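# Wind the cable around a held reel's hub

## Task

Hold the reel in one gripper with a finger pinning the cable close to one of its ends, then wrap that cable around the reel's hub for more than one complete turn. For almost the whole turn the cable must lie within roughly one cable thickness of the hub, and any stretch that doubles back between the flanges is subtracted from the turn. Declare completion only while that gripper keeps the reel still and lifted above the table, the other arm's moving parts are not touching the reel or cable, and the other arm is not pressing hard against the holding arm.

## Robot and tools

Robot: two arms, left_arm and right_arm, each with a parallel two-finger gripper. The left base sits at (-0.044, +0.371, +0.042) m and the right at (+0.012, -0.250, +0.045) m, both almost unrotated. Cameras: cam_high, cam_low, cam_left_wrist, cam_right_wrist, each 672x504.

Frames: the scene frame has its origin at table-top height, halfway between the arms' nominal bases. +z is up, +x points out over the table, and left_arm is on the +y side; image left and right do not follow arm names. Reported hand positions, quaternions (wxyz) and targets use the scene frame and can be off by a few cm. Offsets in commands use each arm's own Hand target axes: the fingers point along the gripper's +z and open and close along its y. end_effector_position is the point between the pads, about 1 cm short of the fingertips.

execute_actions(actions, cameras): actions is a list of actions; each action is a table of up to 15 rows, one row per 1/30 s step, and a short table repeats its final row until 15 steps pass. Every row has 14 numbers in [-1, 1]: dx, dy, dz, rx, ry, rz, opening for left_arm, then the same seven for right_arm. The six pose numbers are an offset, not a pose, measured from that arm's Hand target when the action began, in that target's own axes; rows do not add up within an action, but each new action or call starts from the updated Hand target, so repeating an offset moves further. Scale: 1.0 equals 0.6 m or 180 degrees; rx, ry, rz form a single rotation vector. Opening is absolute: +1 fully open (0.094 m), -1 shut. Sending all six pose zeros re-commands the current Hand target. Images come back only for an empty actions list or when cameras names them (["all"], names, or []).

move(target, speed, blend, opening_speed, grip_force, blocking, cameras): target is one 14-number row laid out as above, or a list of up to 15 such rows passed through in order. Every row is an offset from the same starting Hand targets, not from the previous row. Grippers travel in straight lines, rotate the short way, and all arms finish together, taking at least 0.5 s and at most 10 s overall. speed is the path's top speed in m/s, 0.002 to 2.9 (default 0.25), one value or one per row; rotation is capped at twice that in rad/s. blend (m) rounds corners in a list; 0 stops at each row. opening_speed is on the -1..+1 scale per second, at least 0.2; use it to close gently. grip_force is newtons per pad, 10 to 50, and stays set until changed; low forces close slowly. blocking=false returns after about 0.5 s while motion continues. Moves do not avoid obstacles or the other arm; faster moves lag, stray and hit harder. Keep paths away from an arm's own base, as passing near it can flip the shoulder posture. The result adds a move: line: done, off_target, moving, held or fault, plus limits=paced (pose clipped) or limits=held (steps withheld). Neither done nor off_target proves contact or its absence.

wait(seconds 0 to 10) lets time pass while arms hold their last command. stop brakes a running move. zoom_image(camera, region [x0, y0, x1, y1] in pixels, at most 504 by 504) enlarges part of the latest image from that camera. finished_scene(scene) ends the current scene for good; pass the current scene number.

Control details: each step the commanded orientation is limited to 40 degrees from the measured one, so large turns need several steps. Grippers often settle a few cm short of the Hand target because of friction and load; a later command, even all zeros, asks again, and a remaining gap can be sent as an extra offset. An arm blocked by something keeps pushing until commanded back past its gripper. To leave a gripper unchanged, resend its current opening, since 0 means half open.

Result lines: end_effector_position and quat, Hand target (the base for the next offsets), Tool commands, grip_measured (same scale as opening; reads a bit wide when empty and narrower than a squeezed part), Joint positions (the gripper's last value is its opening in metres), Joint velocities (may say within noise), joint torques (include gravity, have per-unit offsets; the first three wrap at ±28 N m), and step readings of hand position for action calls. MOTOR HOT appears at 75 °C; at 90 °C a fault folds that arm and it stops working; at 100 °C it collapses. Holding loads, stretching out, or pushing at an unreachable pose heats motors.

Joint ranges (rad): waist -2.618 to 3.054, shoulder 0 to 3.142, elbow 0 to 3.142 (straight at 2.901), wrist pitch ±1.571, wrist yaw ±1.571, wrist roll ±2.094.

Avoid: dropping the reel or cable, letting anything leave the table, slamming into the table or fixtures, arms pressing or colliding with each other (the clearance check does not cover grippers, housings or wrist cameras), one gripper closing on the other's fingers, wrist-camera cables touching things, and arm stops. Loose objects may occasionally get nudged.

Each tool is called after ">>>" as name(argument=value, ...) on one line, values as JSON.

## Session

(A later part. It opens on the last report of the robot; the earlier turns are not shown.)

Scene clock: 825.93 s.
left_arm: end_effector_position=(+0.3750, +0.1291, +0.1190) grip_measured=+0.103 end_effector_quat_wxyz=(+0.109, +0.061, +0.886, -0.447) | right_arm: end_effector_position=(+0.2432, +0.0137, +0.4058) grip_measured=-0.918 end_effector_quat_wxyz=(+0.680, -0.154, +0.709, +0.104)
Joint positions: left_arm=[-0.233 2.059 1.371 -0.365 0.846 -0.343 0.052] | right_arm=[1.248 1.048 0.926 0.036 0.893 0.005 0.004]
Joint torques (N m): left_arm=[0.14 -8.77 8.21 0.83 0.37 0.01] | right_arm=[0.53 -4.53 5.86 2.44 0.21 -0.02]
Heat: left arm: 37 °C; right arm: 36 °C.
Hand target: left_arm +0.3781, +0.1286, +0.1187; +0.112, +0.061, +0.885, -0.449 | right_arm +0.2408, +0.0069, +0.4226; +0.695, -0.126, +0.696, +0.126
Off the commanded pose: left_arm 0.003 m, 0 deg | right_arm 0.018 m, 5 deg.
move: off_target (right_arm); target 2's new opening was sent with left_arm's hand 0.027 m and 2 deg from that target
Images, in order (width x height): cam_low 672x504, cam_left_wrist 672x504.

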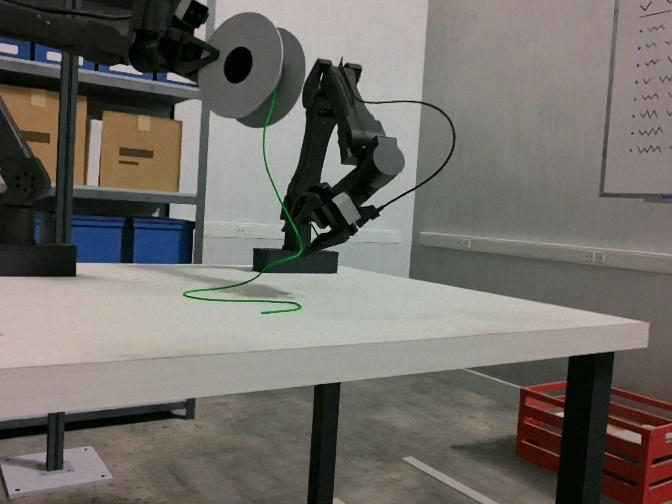

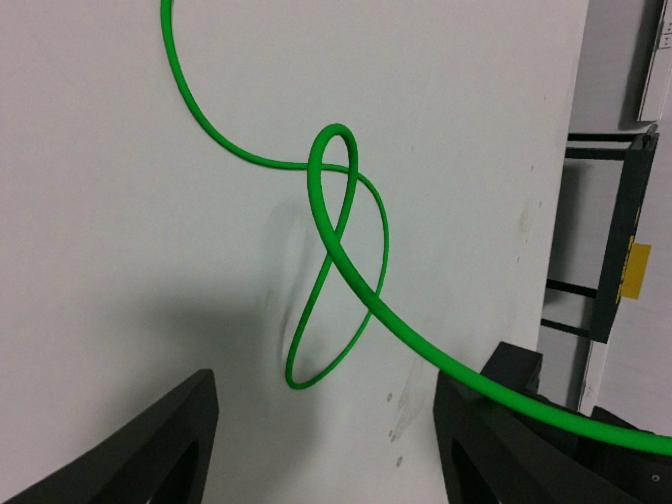

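>>> move(target=[-0.04,-0.01,0.036,0,0,0,0.1,0,0,0,0,0,0,-1], speed=0.1, cameras=["cam_left_wrist","cam_low"])

Scene clock: 836.43 s.
left_arm: end_effector_position=(+0.3970, +0.1107, +0.1140) grip_measured=+0.103 end_effector_quat_wxyz=(+0.109, +0.058, +0.886, -0.447) | right_arm: end_effector_position=(+0.2433, +0.0136, +0.4059) grip_measured=-0.918 end_effector_quat_wxyz=(+0.680, -0.154, +0.709, +0.104)
Joint positions: left_arm=[-0.263 2.152 1.492 -0.364 0.829 -0.386 0.052] | right_arm=[1.248 1.048 0.926 0.036 0.894 0.005 0.004]
Joint torques (N m): left_arm=[-0.2 -9.05 10.85 0.71 0.37 -0.03] | right_arm=[0.43 -4.51 5.97 2.46 0.23 -0.02]
Heat: left arm: 37 °C; right arm: 36 °C.
Hand target: left_arm +0.4031, +0.1074, +0.1172; +0.112, +0.061, +0.885, -0.449 | right_arm +0.2408, +0.0069, +0.4226; +0.695, -0.126, +0.696, +0.126
Off the commanded pose: left_arm 0.008 m, 1 deg | right_arm 0.018 m, 5 deg.
move: off_target (right_arm)
Images, in order (width x height): cam_low 672x504, cam_left_wrist 672x504.

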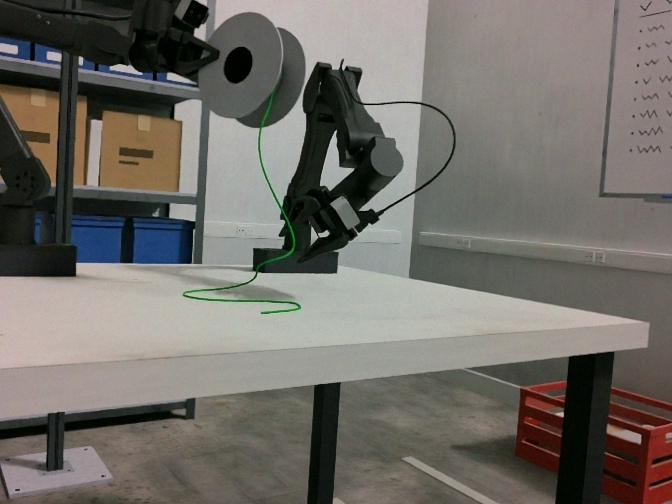

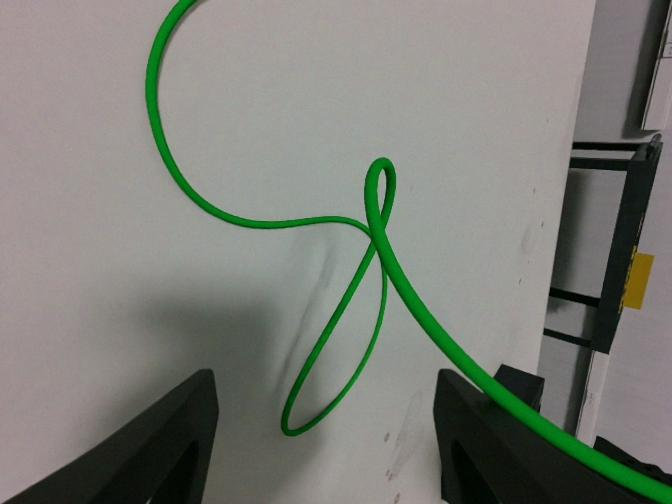

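>>> move(target=[[0,-0.06,-0.01,0,0,0,0.1,0,0,0,0,0,0,-1],[-0.05,-0.06,0.04,0,0,0,0.1,0,0,0,0,0,0,-1]], speed=0.1, cameras=["cam_left_wrist","cam_low"])

Scene clock: 844.20 s.
left_arm: end_effector_position=(+0.4263, +0.0691, +0.1357) grip_measured=+0.103 end_effector_quat_wxyz=(+0.116, +0.061, +0.884, -0.449) | right_arm: end_effector_position=(+0.2433, +0.0136, +0.4059) grip_measured=-0.918 end_effector_quat_wxyz=(+0.680, -0.154, +0.709, +0.104)
Joint positions: left_arm=[-0.331 2.253 1.734 -0.425 0.791 -0.471 0.052] | right_arm=[1.248 1.048 0.926 0.036 0.894 0.005 0.004]
Joint torques (N m): left_arm=[-0.29 -10.22 11.54 0.6 0.32 -0.01] | right_arm=[0.4 -4.67 5.93 2.4 0.23 -0.04]
Heat: left arm: 36 °C; right arm: 36 °C.
Hand target: left_arm +0.4280, +0.0665, +0.1390; +0.111, +0.061, +0.885, -0.449 | right_arm +0.2408, +0.0069, +0.4227; +0.695, -0.126, +0.696, +0.126
Off the commanded pose: left_arm 0.005 m, 1 deg | right_arm 0.018 m, 5 deg.
move: off_target (right_arm)
Images, in order (width x height): cam_low 672x504, cam_left_wrist 672x504.

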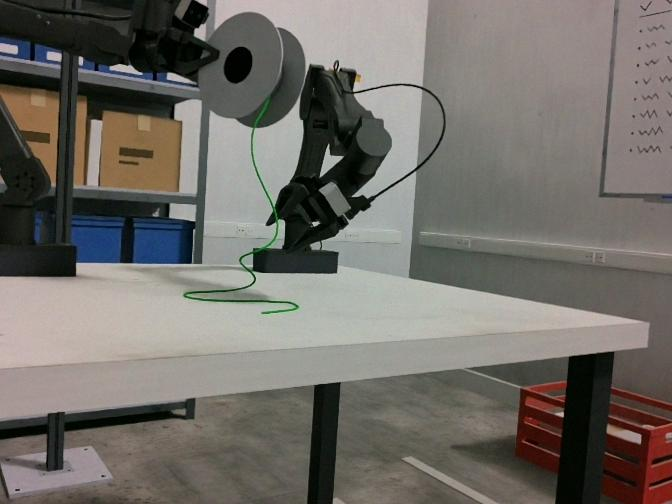

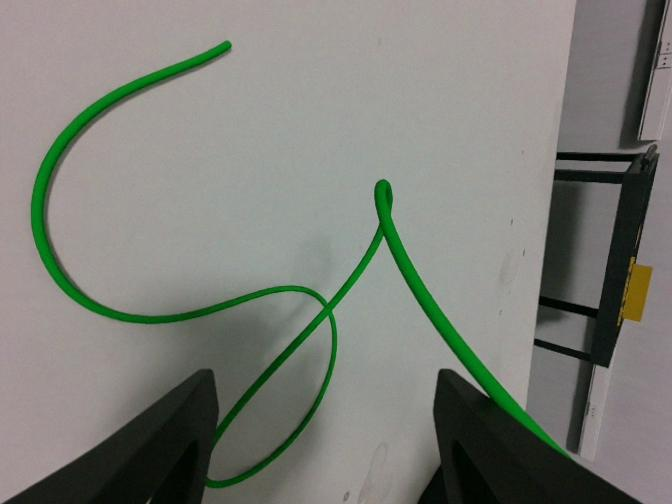

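>>> move(target=[[0,0,-0.12,0,0,0,0.4,0,0,0,0,0,0,-1],[0.0,-0.08,-0.12,0,0,0,0.4,0,0,0,0,0,0,-1]], speed=0.15, cameras=["cam_left_wrist","cam_low"])

Scene clock: 852.40 s.
left_arm: end_effector_position=(+0.4078, +0.0946, +0.1964) grip_measured=+0.397 end_effector_quat_wxyz=(+0.101, +0.058, +0.887, -0.446) | right_arm: end_effector_position=(+0.2433, +0.0136, +0.4059) grip_measured=-0.918 end_effector_quat_wxyz=(+0.680, -0.154, +0.709, +0.104)
Joint positions: left_arm=[-0.29 2.133 1.803 -0.689 0.818 -0.413 0.066] | right_arm=[1.248 1.048 0.926 0.036 0.894 0.005 0.004]
Joint torques (N m): left_arm=[0.4 -12.56 11.22 0.47 0.35 -0.03] | right_arm=[0.42 -4.55 5.89 2.41 0.2 -0.02]
Heat: left arm: 36 °C; right arm: 36 °C.
Hand target: left_arm +0.4078, +0.0964, +0.2177; +0.112, +0.061, +0.885, -0.449 | right_arm +0.2408, +0.0069, +0.4227; +0.695, -0.126, +0.696, +0.126
Off the commanded pose: left_arm 0.021 m, 1 deg | right_arm 0.018 m, 5 deg.
move: off_target (left_arm, right_arm)
Images, in order (width x height): cam_low 672x504, cam_left_wrist 672x504.

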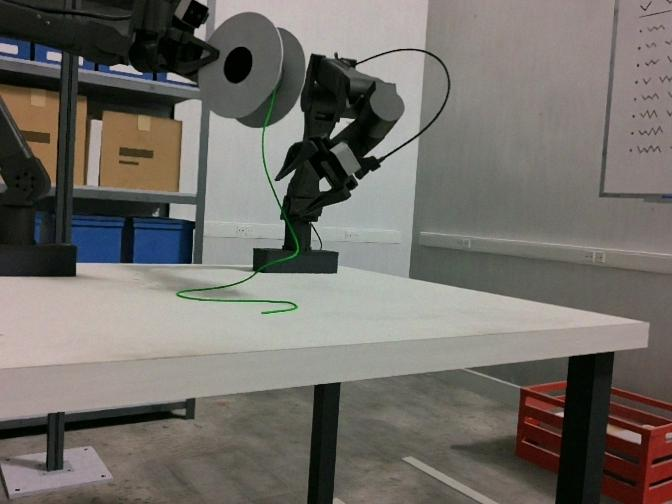

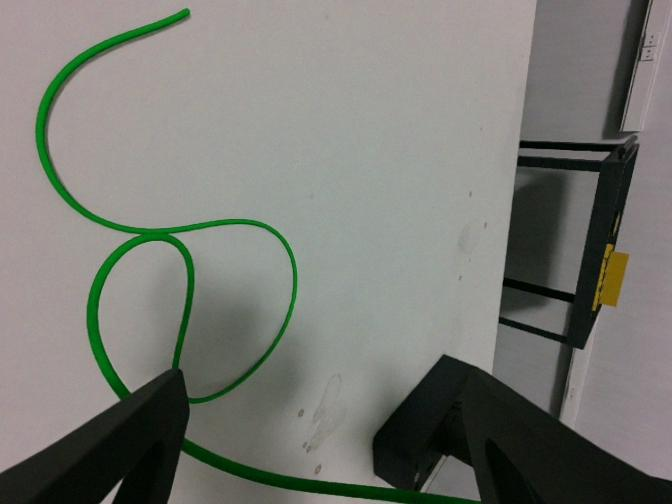

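>>> move(target=[-0.097,0.062,0.242,0,0,0.4,0.2,0,0,0,0,0,0,-1], cameras=["all"])

Scene clock: 864.93 s.
left_arm: end_effector_position=(+0.4952, +0.0032, +0.1207) grip_measured=+0.203 end_effector_quat_wxyz=(+0.360, +0.564, +0.682, -0.293) | right_arm: end_effector_position=(+0.2433, +0.0136, +0.4059) grip_measured=-0.918 end_effector_quat_wxyz=(+0.680, -0.154, +0.709, +0.104)
Joint positions: left_arm=[-0.403 2.71 2.497 -0.666 0.741 0.692 0.057] | right_arm=[1.248 1.048 0.926 0.036 0.894 0.005 0.004]
Joint torques (N m): left_arm=[-0.32 -12.23 12 0.67 0.36 0.09] | right_arm=[0.36 -4.57 5.89 2.36 0.25 -0.02]
Heat: left arm: 38 °C; right arm: 36 °C.
Hand target: left_arm +0.4925, +0.0006, +0.1202; +0.354, +0.569, +0.680, -0.298 | right_arm +0.2408, +0.0069, +0.4227; +0.695, -0.126, +0.696, +0.126
Off the commanded pose: left_arm 0.004 m, 1 deg | right_arm 0.018 m, 5 deg.
move: off_target (right_arm)

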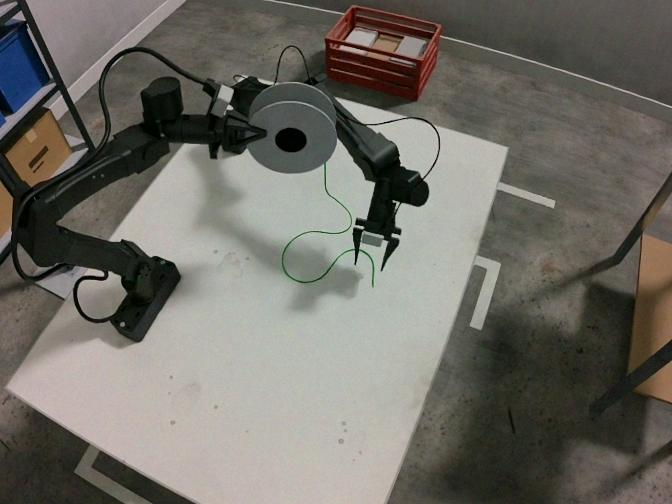

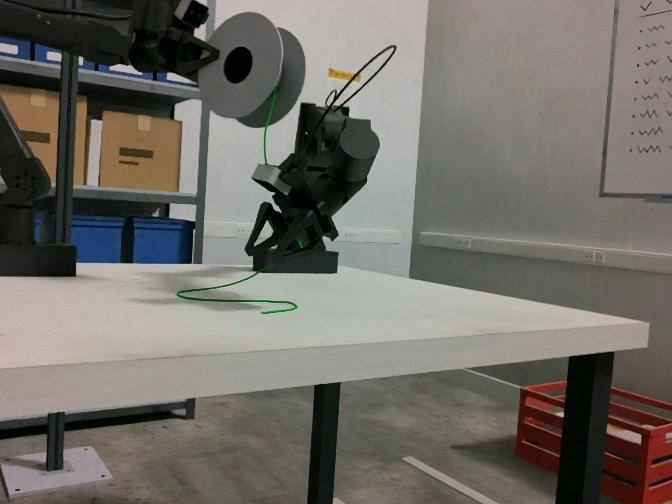

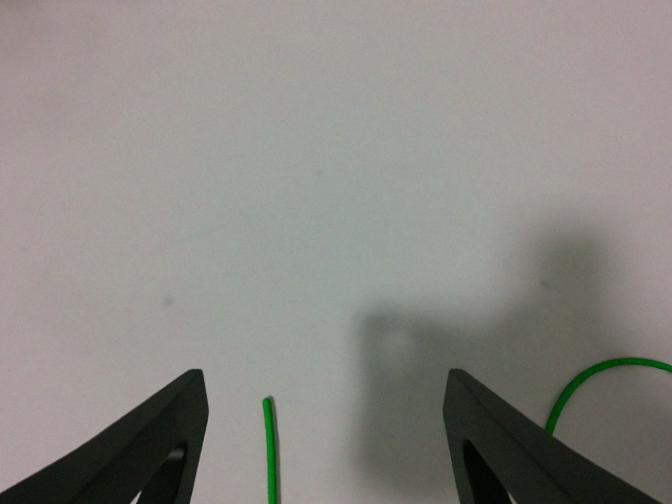

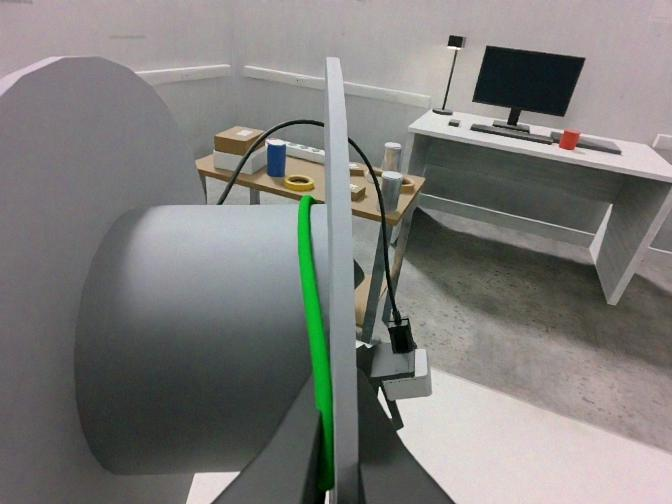

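>>> move(target=[0.155,0.048,0.02,0,0,0,0.0,0,0,0,0,0,0,-1], speed=0.1, cameras=["cam_left_wrist","cam_low"])

>>> zoom_image(camera="cam_low", region=[180, 130, 420, 330])

Scene clock: 876.13 s.
left_arm: end_effector_position=(+0.5190, +0.0483, +0.0505) grip_measured=+0.003 end_effector_quat_wxyz=(+0.362, +0.568, +0.682, -0.284) | right_arm: end_effector_position=(+0.2433, +0.0136, +0.4059) grip_measured=-0.918 end_effector_quat_wxyz=(+0.680, -0.154, +0.709, +0.104)
Joint positions: left_arm=[-0.316 2.816 2.444 -0.571 0.778 0.799 0.047] | right_arm=[1.248 1.048 0.926 0.036 0.894 0.005 0.004]
Joint torques (N m): left_arm=[0.32 -12.29 7.21 0.92 0.59 0.09] | right_arm=[0.27 -4.67 5.89 2.42 0.2 -0.03]
Heat: left arm: 40 °C; right arm: 36 °C.
Hand target: left_arm +0.5132, +0.0483, +0.0371; +0.354, +0.569, +0.680, -0.297 | right_arm +0.2408, +0.0069, +0.4227; +0.695, -0.126, +0.696, +0.126
Off the commanded pose: left_arm 0.015 m, 2 deg | right_arm 0.018 m, 5 deg.
move: off_target (left_arm, right_arm)
Images, in order (width x height): cam_low 672x504, cam_left_wrist 672x504.

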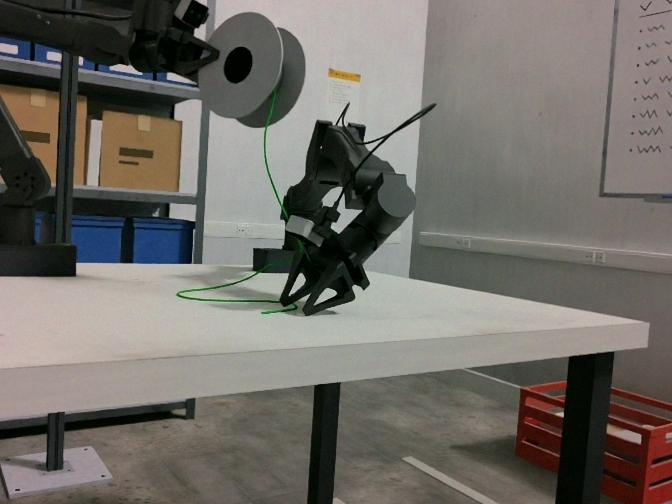

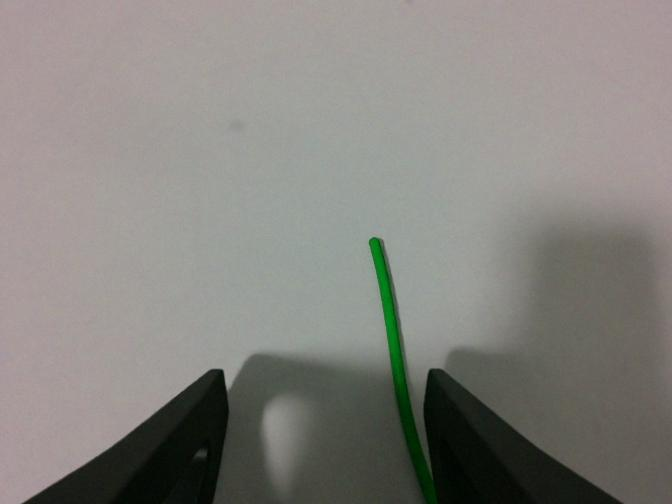

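Scaled by 2.100 from the camera's 672x504 image, which has a finer 960x720 frame.

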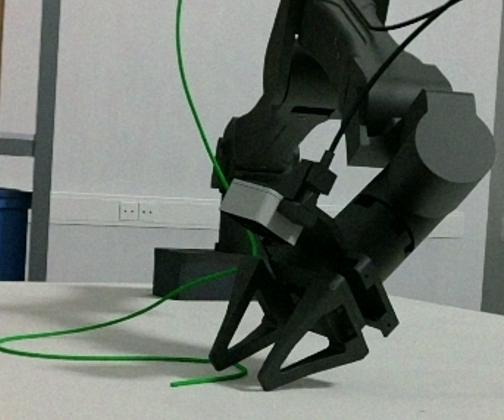

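>>> move(target=[0.02,-0.036,0.012,0,0,0,0.0,0,0,0,0,0,0,-1], speed=0.08, cameras=["cam_left_wrist"])

Scene clock: 880.20 s.
left_arm: end_effector_position=(+0.5111, +0.0451, +0.0461) grip_measured=+0.003 end_effector_quat_wxyz=(+0.398, +0.578, +0.653, -0.285) | right_arm: end_effector_position=(+0.2433, +0.0136, +0.4059) grip_measured=-0.918 end_effector_quat_wxyz=(+0.680, -0.154, +0.709, +0.104)
Joint positions: left_arm=[-0.318 2.733 2.204 -0.332 0.813 0.805 0.047] | right_arm=[1.248 1.048 0.926 0.036 0.894 0.005 0.004]
Joint torques (N m): left_arm=[-1.35 -13.46 4.55 0.43 0.07 -0.14] | right_arm=[0.49 -4.64 5.91 2.41 0.2 0]
Heat: left arm: 41 °C; right arm: 36 °C.
Hand target: left_arm +0.4918, +0.0456, +0.0231; +0.354, +0.569, +0.680, -0.297 | right_arm +0.2408, +0.0069, +0.4227; +0.695, -0.126, +0.696, +0.126
Off the commanded pose: left_arm 0.030 m, 6 deg | right_arm 0.018 m, 5 deg.
move: off_target (left_arm, right_arm)
Images, in order (width x height): cam_left_wrist 672x504.

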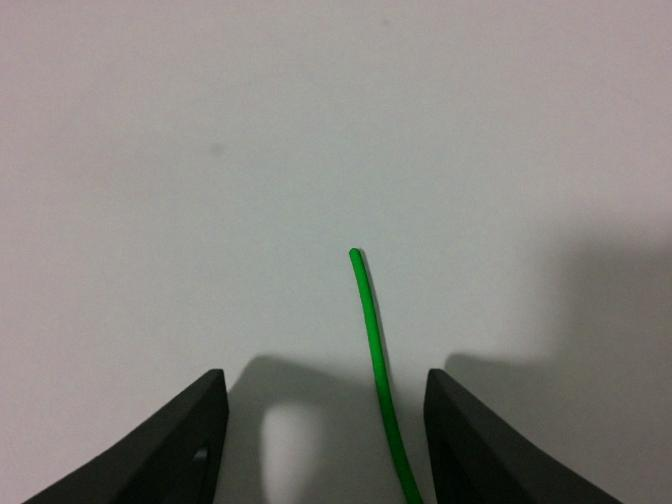

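On the table; close and lift.

>>> move(target=[-0.01,0.02,-0.01,0,0,0,-1,0,0,0,0,0,0,-1], opening_speed=0.6, speed=0.05, cameras=["cam_left_wrist"])

>>> move(target=[-0.12,0,-0.06,0,0,0,-1,0,0,0,0,0,0,-1], speed=0.12, cameras=["all"])

Scene clock: 885.37 s.
left_arm: end_effector_position=(+0.5077, +0.0471, +0.0472) grip_measured=-0.988 end_effector_quat_wxyz=(+0.377, +0.574, +0.667, -0.290) | right_arm: end_effector_position=(+0.2433, +0.0136, +0.4059) grip_measured=-0.918 end_effector_quat_wxyz=(+0.680, -0.154, +0.709, +0.104)
Joint positions: left_arm=[-0.318 2.739 2.249 -0.422 0.807 0.804 0.001] | right_arm=[1.248 1.048 0.926 0.036 0.894 0.005 0.004]
Joint torques (N m): left_arm=[0.06 -11.08 10.51 0.51 0.25 -0.03] | right_arm=[0.46 -4.62 5.89 2.41 0.23 -0.03]
Heat: left arm: 41 °C; right arm: 36 °C.
Hand target: left_arm +0.5033, +0.0492, +0.0314; +0.354, +0.569, +0.680, -0.298 | right_arm +0.2408, +0.0069, +0.4227; +0.695, -0.126, +0.696, +0.126
Off the commanded pose: left_arm 0.017 m, 3 deg | right_arm 0.018 m, 5 deg.
move: off_target (left_arm, right_arm)
Images, in order (width x height): cam_left_wrist 672x504.

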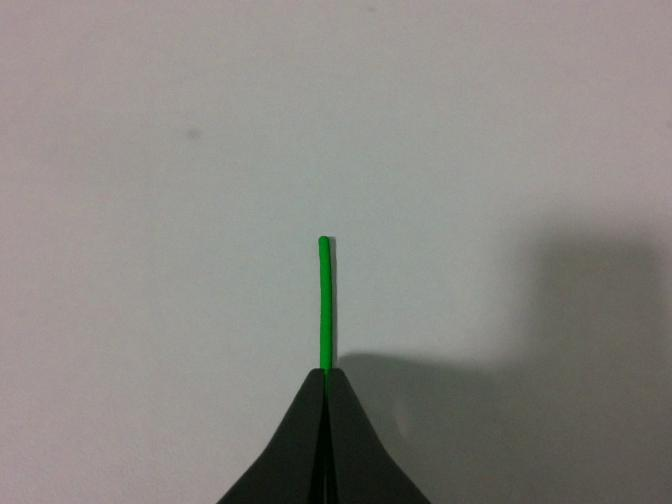

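Scene clock: 887.10 s.
left_arm: end_effector_position=(+0.5075, +0.0403, +0.1021) grip_measured=-0.988 end_effector_quat_wxyz=(+0.355, +0.567, +0.683, -0.293) | right_arm: end_effector_position=(+0.2433, +0.0136, +0.4059) grip_measured=-0.918 end_effector_quat_wxyz=(+0.680, -0.154, +0.709, +0.104)
Joint positions: left_arm=[-0.333 2.739 2.496 -0.705 0.782 0.778 0.001] | right_arm=[1.248 1.048 0.926 0.036 0.894 0.005 0.004]
Joint torques (N m): left_arm=[-0.31 -13.38 11.84 0.57 0.39 0] | right_arm=[0.39 -4.56 5.87 2.38 0.2 -0.01]
Heat: left arm: 41 °C; right arm: 36 °C.
Hand target: left_arm +0.5055, +0.0377, +0.1111; +0.354, +0.569, +0.680, -0.297 | right_arm +0.2408, +0.0069, +0.4227; +0.695, -0.126, +0.696, +0.126
Off the commanded pose: left_arm 0.009 m, 1 deg | right_arm 0.018 m, 5 deg.
move: off_target (right_arm)

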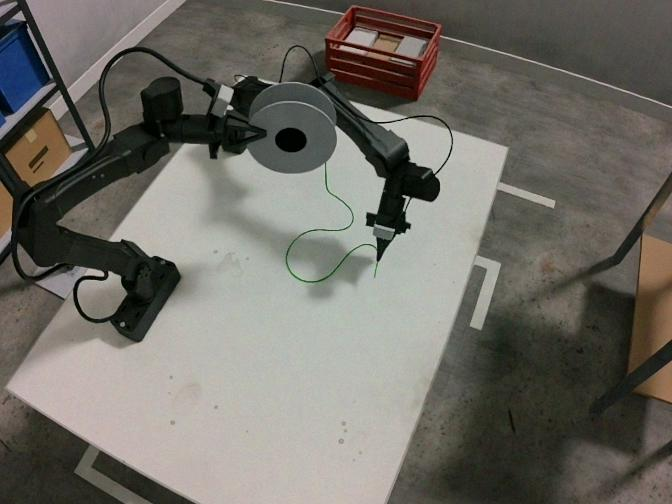

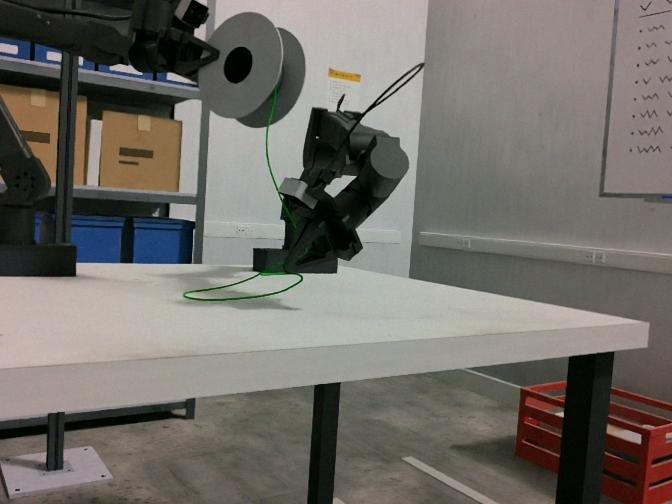

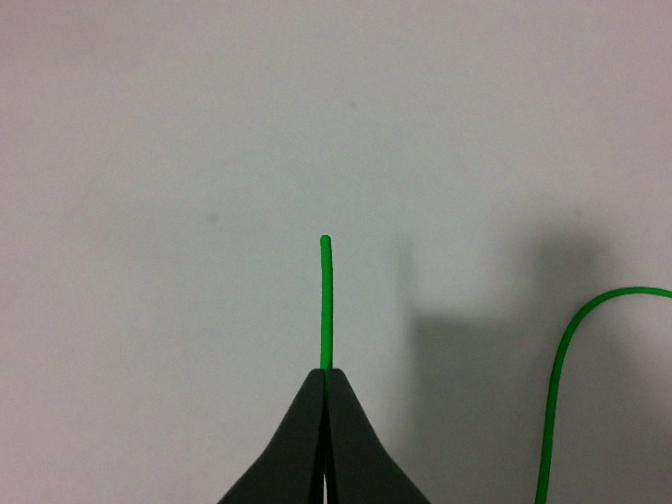

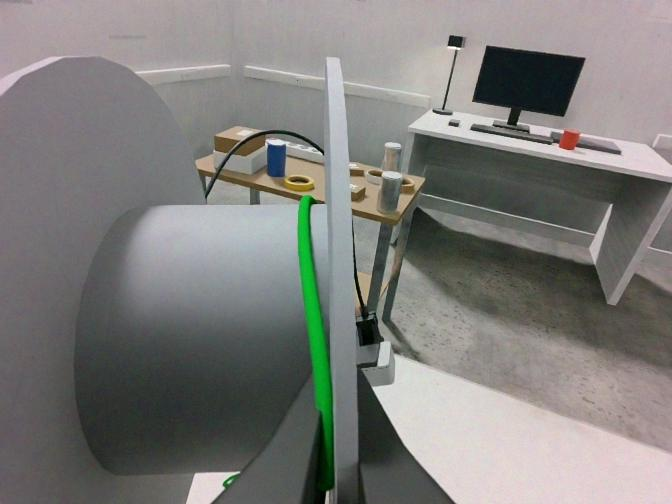

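>>> move(target=[0.1,0,0.05,0,0,0,-1,0,0,0,0,0,0,-1], speed=0.12)

>>> move(target=[0,0,0,0,0,0,-0.5,0,0,0,0,0,0,-1])

>>> move(target=[[-0.05,0,-0.3,0,0,0,0.2,0,0,0,0,0,0,-1],[-0.05,-0.13,-0.2,0,0,0,0.2,0,0,0,0,0,0,-1]], cameras=["all"])

Scene clock: 921.80 s.
left_arm: end_effector_position=(+0.5082, +0.0454, +0.0559) grip_measured=-0.988 end_effector_quat_wxyz=(+0.361, +0.570, +0.680, -0.288) | right_arm: end_effector_position=(+0.2433, +0.0136, +0.4059) grip_measured=-0.918 end_effector_quat_wxyz=(+0.680, -0.154, +0.709, +0.104)
Joint positions: left_arm=[-0.325 2.749 2.33 -0.522 0.782 0.794 0.001] | right_arm=[1.248 1.048 0.926 0.036 0.894 0.005 0.004]
Joint torques (N m): left_arm=[0.43 -12.64 6.45 0.95 0.51 0.07] | right_arm=[0.43 -4.53 5.93 2.39 0.19 -0.01]
Heat: left arm: 43 °C; right arm: 36 °C.
Hand target: left_arm +0.5037, +0.0472, +0.0448; +0.354, +0.569, +0.680, -0.297 | right_arm +0.2408, +0.0069, +0.4227; +0.695, -0.126, +0.696, +0.126
Off the commanded pose: left_arm 0.012 m, 1 deg | right_arm 0.018 m, 5 deg.
move: off_target (left_arm, right_arm)

Scene clock: 922.30 s.
left_arm: end_effector_position=(+0.5083, +0.0453, +0.0560) grip_measured=-0.503 end_effector_quat_wxyz=(+0.361, +0.570, +0.680, -0.288) | right_arm: end_effector_position=(+0.2433, +0.0136, +0.4059) grip_measured=-0.918 end_effector_quat_wxyz=(+0.680, -0.154, +0.709, +0.104)
Joint positions: left_arm=[-0.325 2.749 2.33 -0.522 0.782 0.794 0.023] | right_arm=[1.248 1.048 0.926 0.036 0.894 0.005 0.004]
Joint torques (N m): left_arm=[0.44 -12.63 6.43 0.93 0.5 0.07] | right_arm=[0.34 -4.52 5.78 2.37 0.25 0]
Heat: left arm: 43 °C; right arm: 36 °C.
Hand target: left_arm +0.5037, +0.0472, +0.0448; +0.354, +0.569, +0.680, -0.298 | right_arm +0.2408, +0.0069, +0.4227; +0.695, -0.126, +0.696, +0.126
Off the commanded pose: left_arm 0.012 m, 1 deg | right_arm 0.018 m, 5 deg.
move: off_target (left_arm, right_arm)

Scene clock: 925.20 s.
left_arm: end_effector_position=(+0.4161, +0.1128, +0.1245) grip_measured=+0.197 end_effector_quat_wxyz=(+0.345, +0.570, +0.684, -0.297) | right_arm: end_effector_position=(+0.2433, +0.0136, +0.4059) grip_measured=-0.918 end_effector_quat_wxyz=(+0.680, -0.154, +0.709, +0.104)
Joint positions: left_arm=[-0.248 2.21 1.644 -0.489 0.833 0.9 0.056] | right_arm=[1.248 1.048 0.926 0.036 0.894 0.005 0.004]
Joint torques (N m): left_arm=[0.25 -13.63 6 0.75 0.43 -0.07] | right_arm=[0.43 -4.46 5.91 2.42 0.24 -0.03]
Heat: left arm: 43 °C; right arm: 36 °C.
Hand target: left_arm +0.4129, +0.1136, +0.1382; +0.354, +0.569, +0.680, -0.297 | right_arm +0.2408, +0.0069, +0.4227; +0.695, -0.126, +0.696, +0.126
Off the commanded pose: left_arm 0.014 m, 1 deg | right_arm 0.018 m, 5 deg.
move: off_target (left_arm, right_arm)

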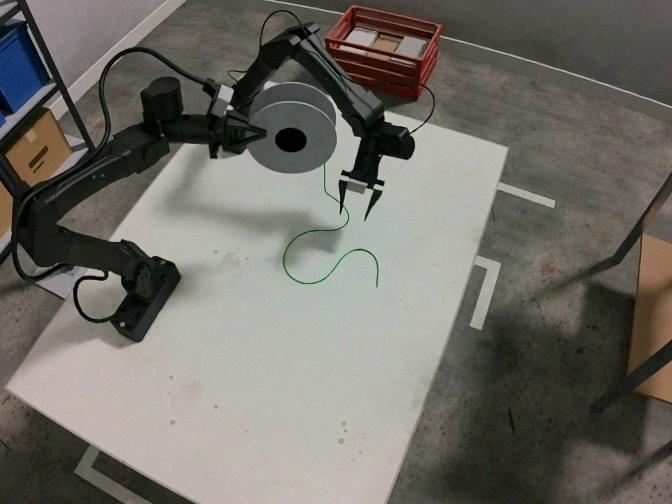

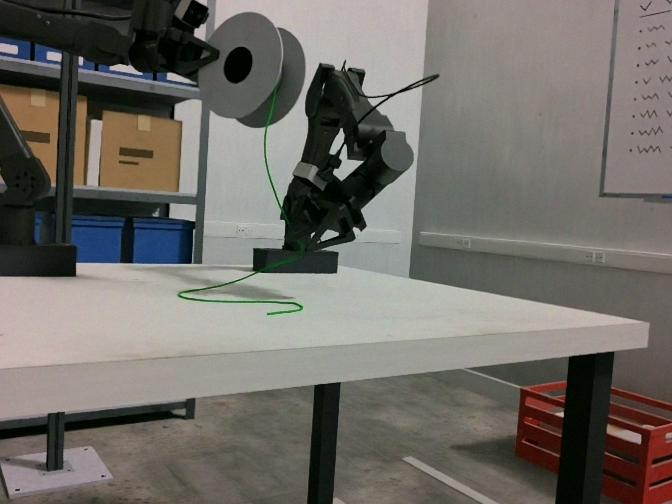

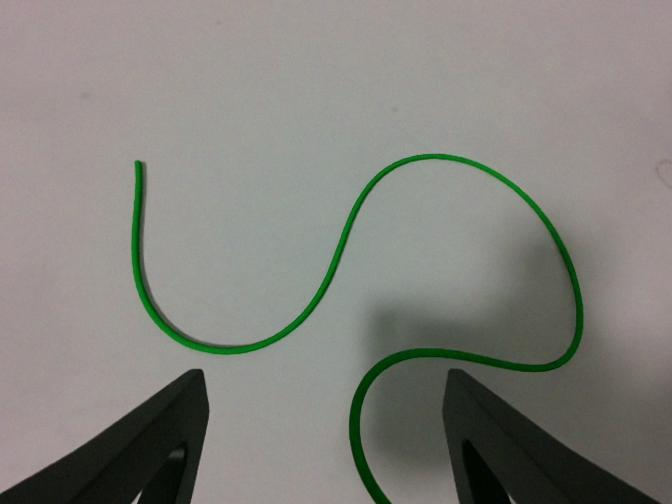

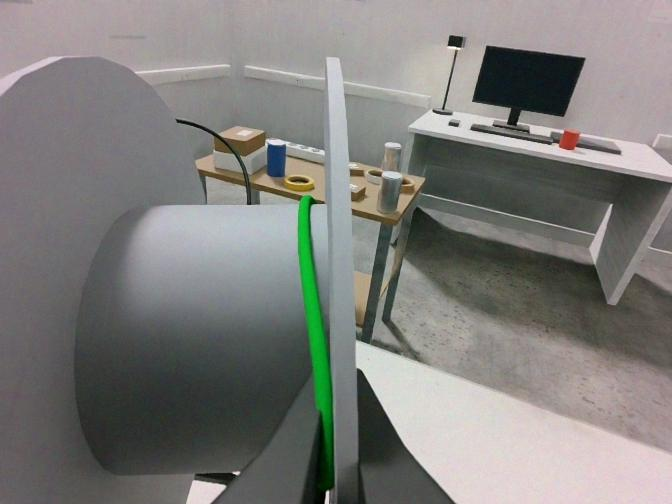

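>>> move(target=[0.025,-0.01,0,0,0,0,0.2,0,0,0,0,0,0,-1], speed=0.06, cameras=["cam_left_wrist"])

>>> move(target=[0,0,0,0,0,0,-1,0,0,0,0,0,0,-1], opening_speed=0.8, cameras=["cam_left_wrist","cam_low"])

>>> zoom_image(camera="cam_low", region=[180, 80, 420, 330])

Scene clock: 930.80 s.
left_arm: end_effector_position=(+0.4080, +0.1194, +0.1107) grip_measured=+0.197 end_effector_quat_wxyz=(+0.340, +0.566, +0.689, -0.298) | right_arm: end_effector_position=(+0.2433, +0.0136, +0.4059) grip_measured=-0.918 end_effector_quat_wxyz=(+0.680, -0.154, +0.709, +0.104)
Joint positions: left_arm=[-0.239 2.197 1.569 -0.441 0.833 0.9 0.056] | right_arm=[1.248 1.048 0.926 0.036 0.894 0.005 0.004]
Joint torques (N m): left_arm=[0.53 -13.64 5.86 0.77 0.51 0.07] | right_arm=[0.28 -4.57 5.9 2.42 0.21 0.01]
Heat: left arm: 44 °C; right arm: 36 °C.
Hand target: left_arm +0.4053, +0.1209, +0.1259; +0.354, +0.569, +0.680, -0.298 | right_arm +0.2408, +0.0069, +0.4227; +0.695, -0.126, +0.696, +0.126
Off the commanded pose: left_arm 0.015 m, 2 deg | right_arm 0.018 m, 5 deg.
move: off_target (left_arm, right_arm)
Images, in order (width x height): cam_left_wrist 672x504.

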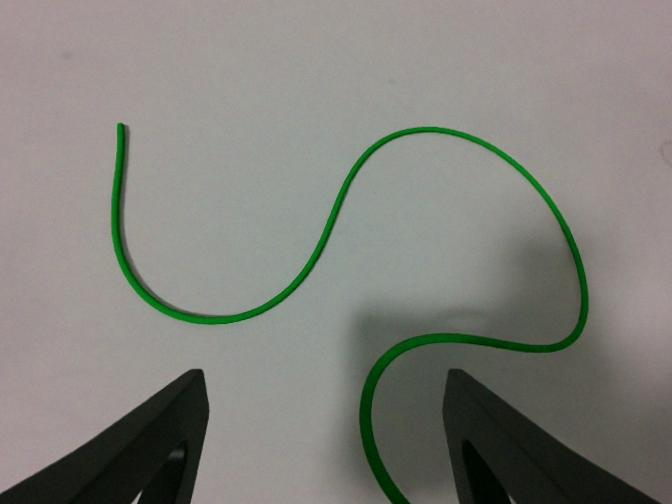

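Scene clock: 932.50 s.
left_arm: end_effector_position=(+0.4081, +0.1194, +0.1108) grip_measured=-0.993 end_effector_quat_wxyz=(+0.341, +0.566, +0.689, -0.298) | right_arm: end_effector_position=(+0.2433, +0.0136, +0.4059) grip_measured=-0.918 end_effector_quat_wxyz=(+0.680, -0.154, +0.709, +0.104)
Joint positions: left_arm=[-0.239 2.197 1.569 -0.44 0.833 0.9 0] | right_arm=[1.248 1.048 0.926 0.036 0.894 0.005 0.004]
Joint torques (N m): left_arm=[0.53 -13.53 5.91 0.75 0.5 0.08] | right_arm=[0.42 -4.64 5.89 2.4 0.22 0]
Heat: left arm: 43 °C; right arm: 36 °C.
Hand target: left_arm +0.4054, +0.1209, +0.1259; +0.354, +0.569, +0.680, -0.298 | right_arm +0.2408, +0.0069, +0.4227; +0.695, -0.126, +0.696, +0.126
Off the commanded pose: left_arm 0.015 m, 2 deg | right_arm 0.018 m, 5 deg.
move: off_target (left_arm, right_arm)
Images, in order (width x height): cam_low 672x504, cam_left_wrist 672x504.

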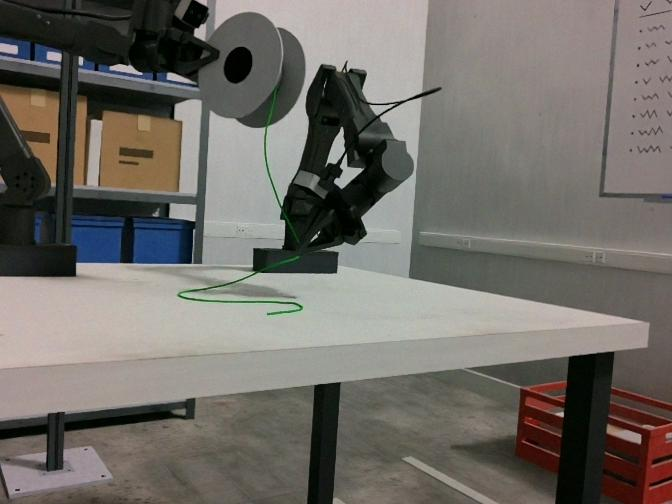

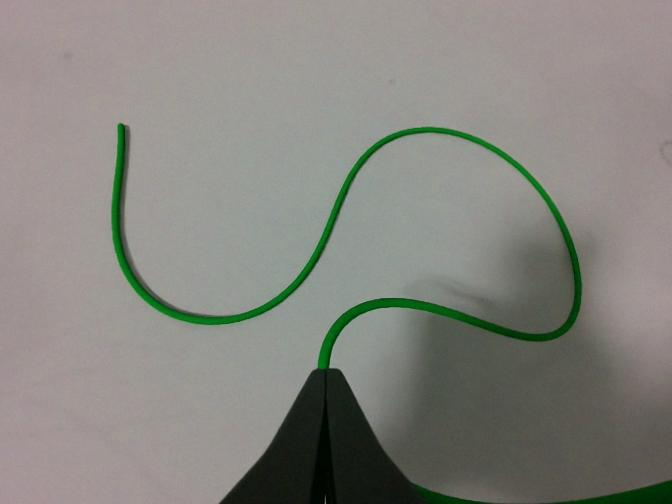

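Scaled by 2.016 from the camera's 672x504 image, which has a finer 960x720 frame.

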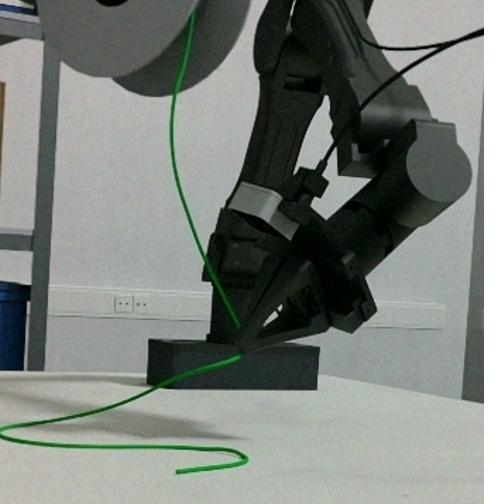

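>>> move(target=[[-0.022,-0.193,0.09,0,0,0,-1,0,0,0,0,0,0,-1],[-0.188,-0.484,0.056,0,0,0,-1,0,0,0,0,0,0,-1]], speed=0.12, blend=0.02, cameras=["all"])

>>> zoom_image(camera="cam_low", region=[130, 0, 380, 320])

Scene clock: 957.07 s.
left_arm: end_effector_position=(+0.1307, -0.0160, +0.1796) grip_measured=-0.993 end_effector_quat_wxyz=(+0.332, +0.576, +0.688, -0.293) | right_arm: end_effector_position=(+0.2378, +0.0107, +0.4215) grip_measured=-0.915 end_effector_quat_wxyz=(+0.692, -0.143, +0.697, +0.124)
Joint positions: left_arm=[-1.005 1.493 0.892 -0.094 0.319 0.229 0] | right_arm=[1.261 1.021 0.926 0.078 0.894 -0.011 0.004]
Joint torques (N m): left_arm=[0.16 -7.31 10.58 1.28 -0.02 -0.05] | right_arm=[-0.59 -2.1 5.72 2.02 0.21 0.09]
Heat: left arm: 39 °C; right arm: 37 °C.
Hand target: left_arm +0.1357, -0.0205, +0.1994; +0.354, +0.569, +0.680, -0.297 | right_arm +0.2408, +0.0069, +0.4226; +0.695, -0.126, +0.696, +0.125
Off the commanded pose: left_arm 0.021 m, 3 deg | right_arm 0.005 m, 2 deg.
move: off_target (left_arm)

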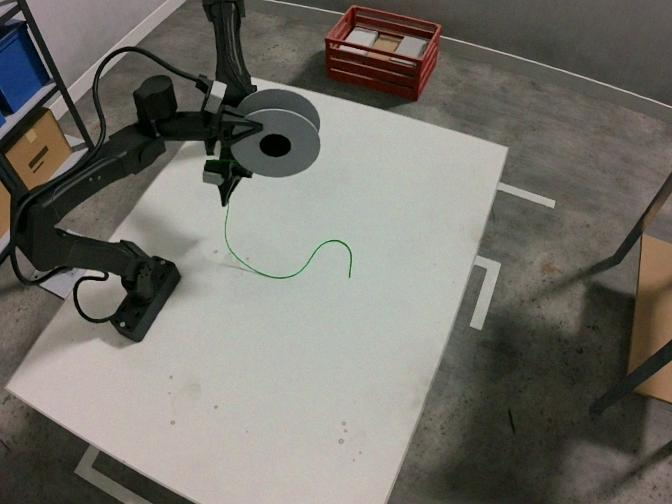

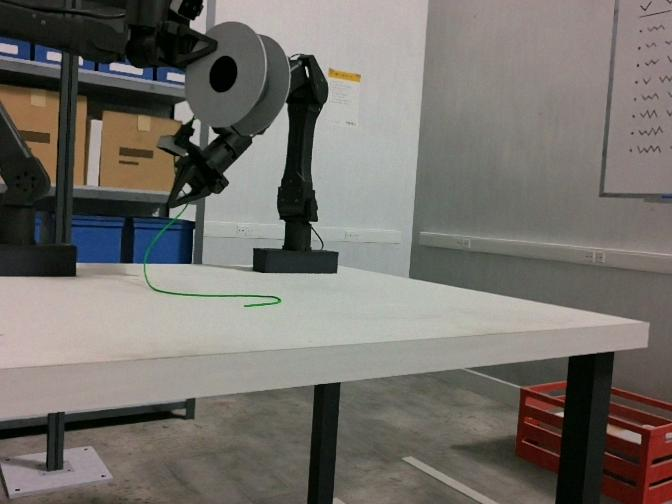

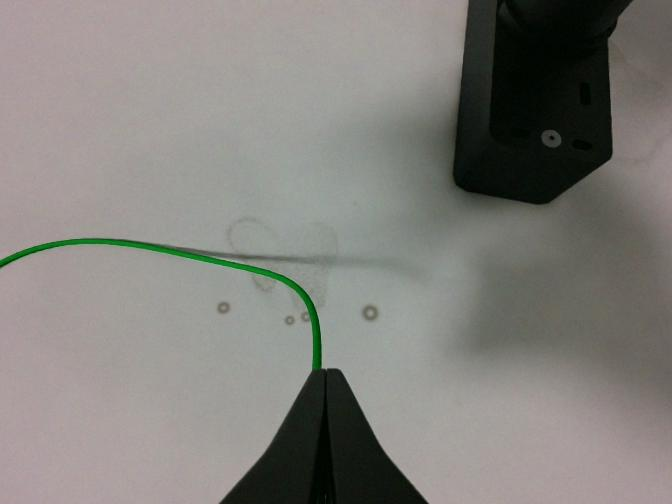

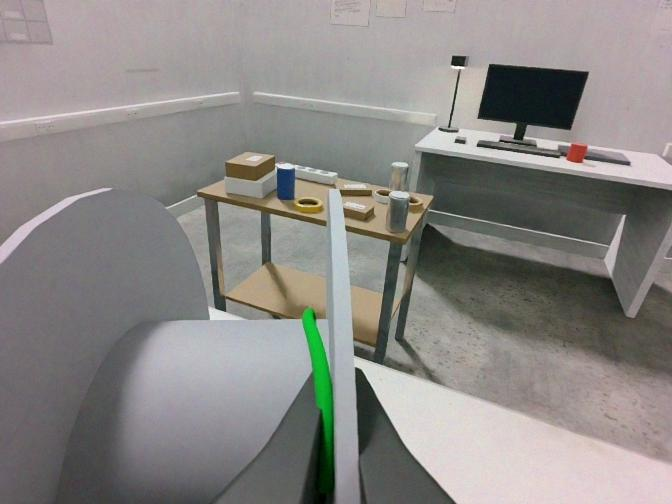

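Scaled by 1.575 from the camera's 672x504 image, which has a finer 960x720 frame.

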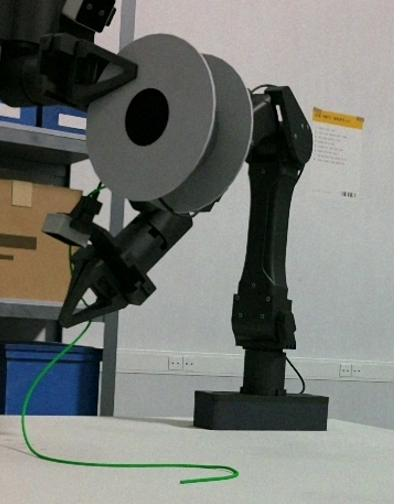

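>>> move(target=[[-0.058,0.086,-0.238,0,0,0,-1,0,0,0,0,0,0,-1],[-0.26,0.157,-0.385,0,0,0,-1,0,0,0,0,0,0,-1]], speed=0.12, blend=0.02, cameras=["all"])

>>> zoom_image(camera="cam_low", region=[130, 0, 380, 320])

>>> zoom_image(camera="cam_high", region=[170, 20, 370, 240])

Scene clock: 970.83 s.
left_arm: end_effector_position=(+0.2159, +0.0954, +0.3963) grip_measured=-0.993 end_effector_quat_wxyz=(+0.278, +0.582, +0.720, -0.256) | right_arm: end_effector_position=(+0.2186, +0.0190, +0.4955) grip_measured=-0.912 end_effector_quat_wxyz=(+0.735, -0.081, +0.612, +0.282)
Joint positions: left_arm=[-0.551 1.703 2.163 -1.466 0.561 0.632 0] | right_arm=[1.276 1 0.934 0.402 0.761 -0.002 0.004]
Joint torques (N m): left_arm=[4.11 -9.84 16.53 1.15 1.56 -0.18] | right_arm=[-1.54 -1.8 2.5 -0.77 1.44 -0.69]
Heat: left arm: 38 °C; right arm: 36 °C.
Hand target: left_arm +0.2113, +0.0946, +0.4595; +0.354, +0.569, +0.680, -0.297 | right_arm +0.2408, +0.0069, +0.4225; +0.695, -0.126, +0.696, +0.126
Off the commanded pose: left_arm 0.063 m, 11 deg | right_arm 0.077 m, 22 deg.
move: off_target (left_arm, right_arm)

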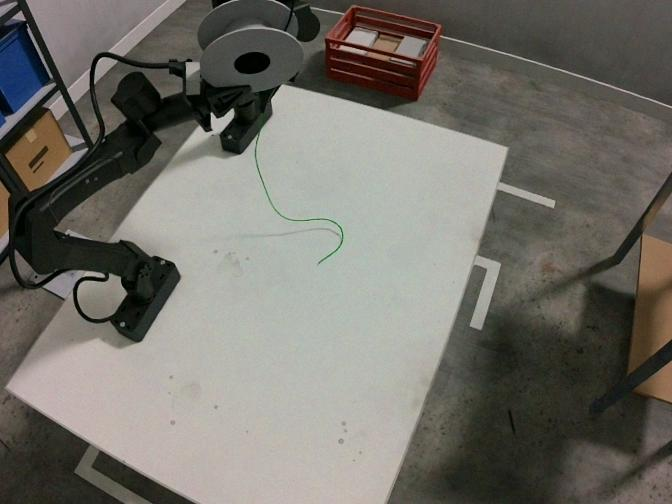

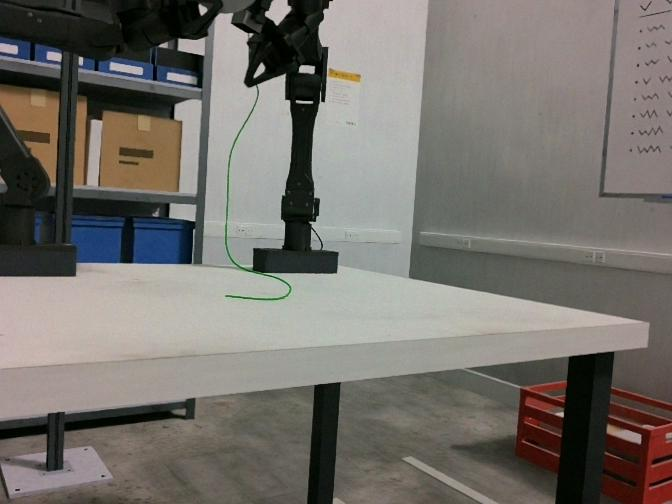

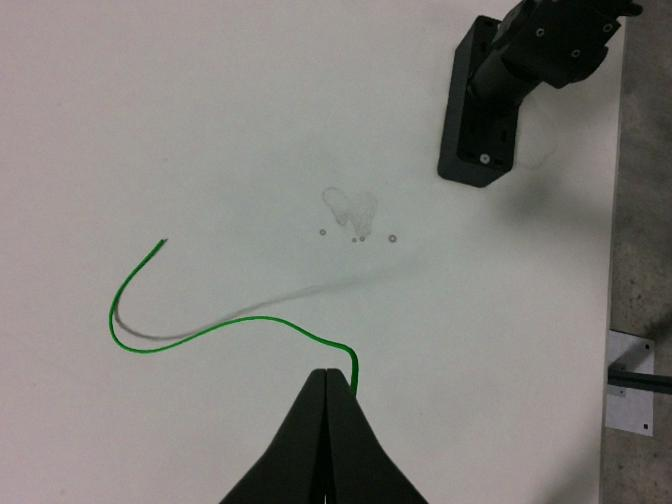

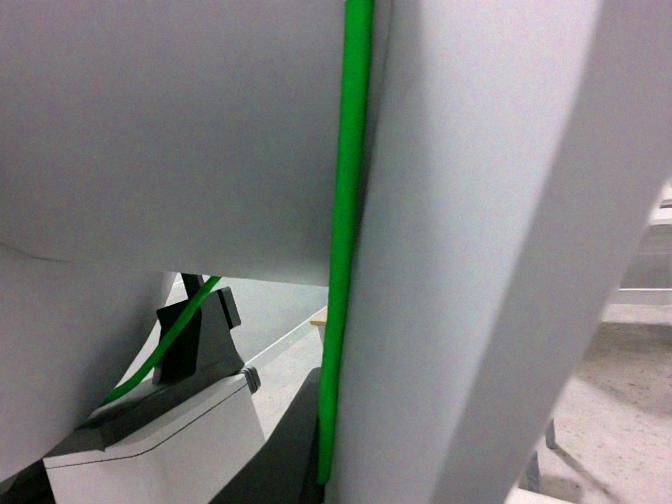

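Scaled by 1.575 from the camera's 672x504 image, which has a finer 960x720 frame.

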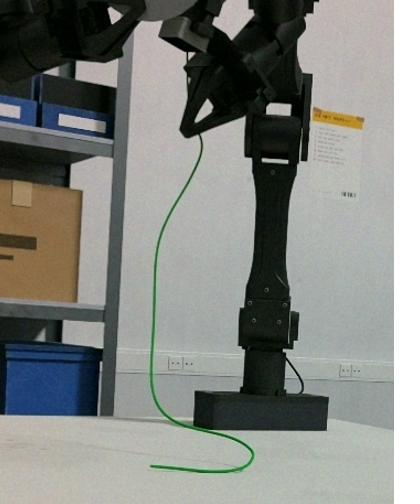

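Scaled by 2.291 from the camera's 672x504 image, which has a finer 960x720 frame.

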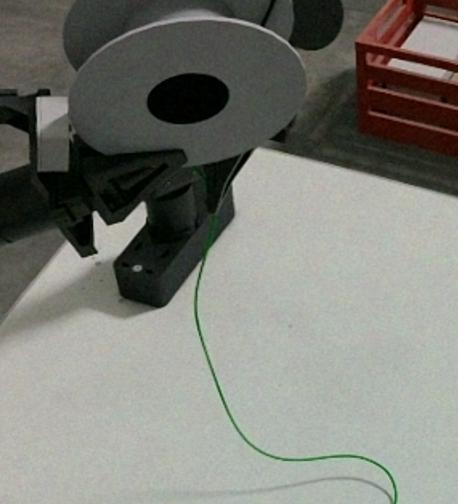

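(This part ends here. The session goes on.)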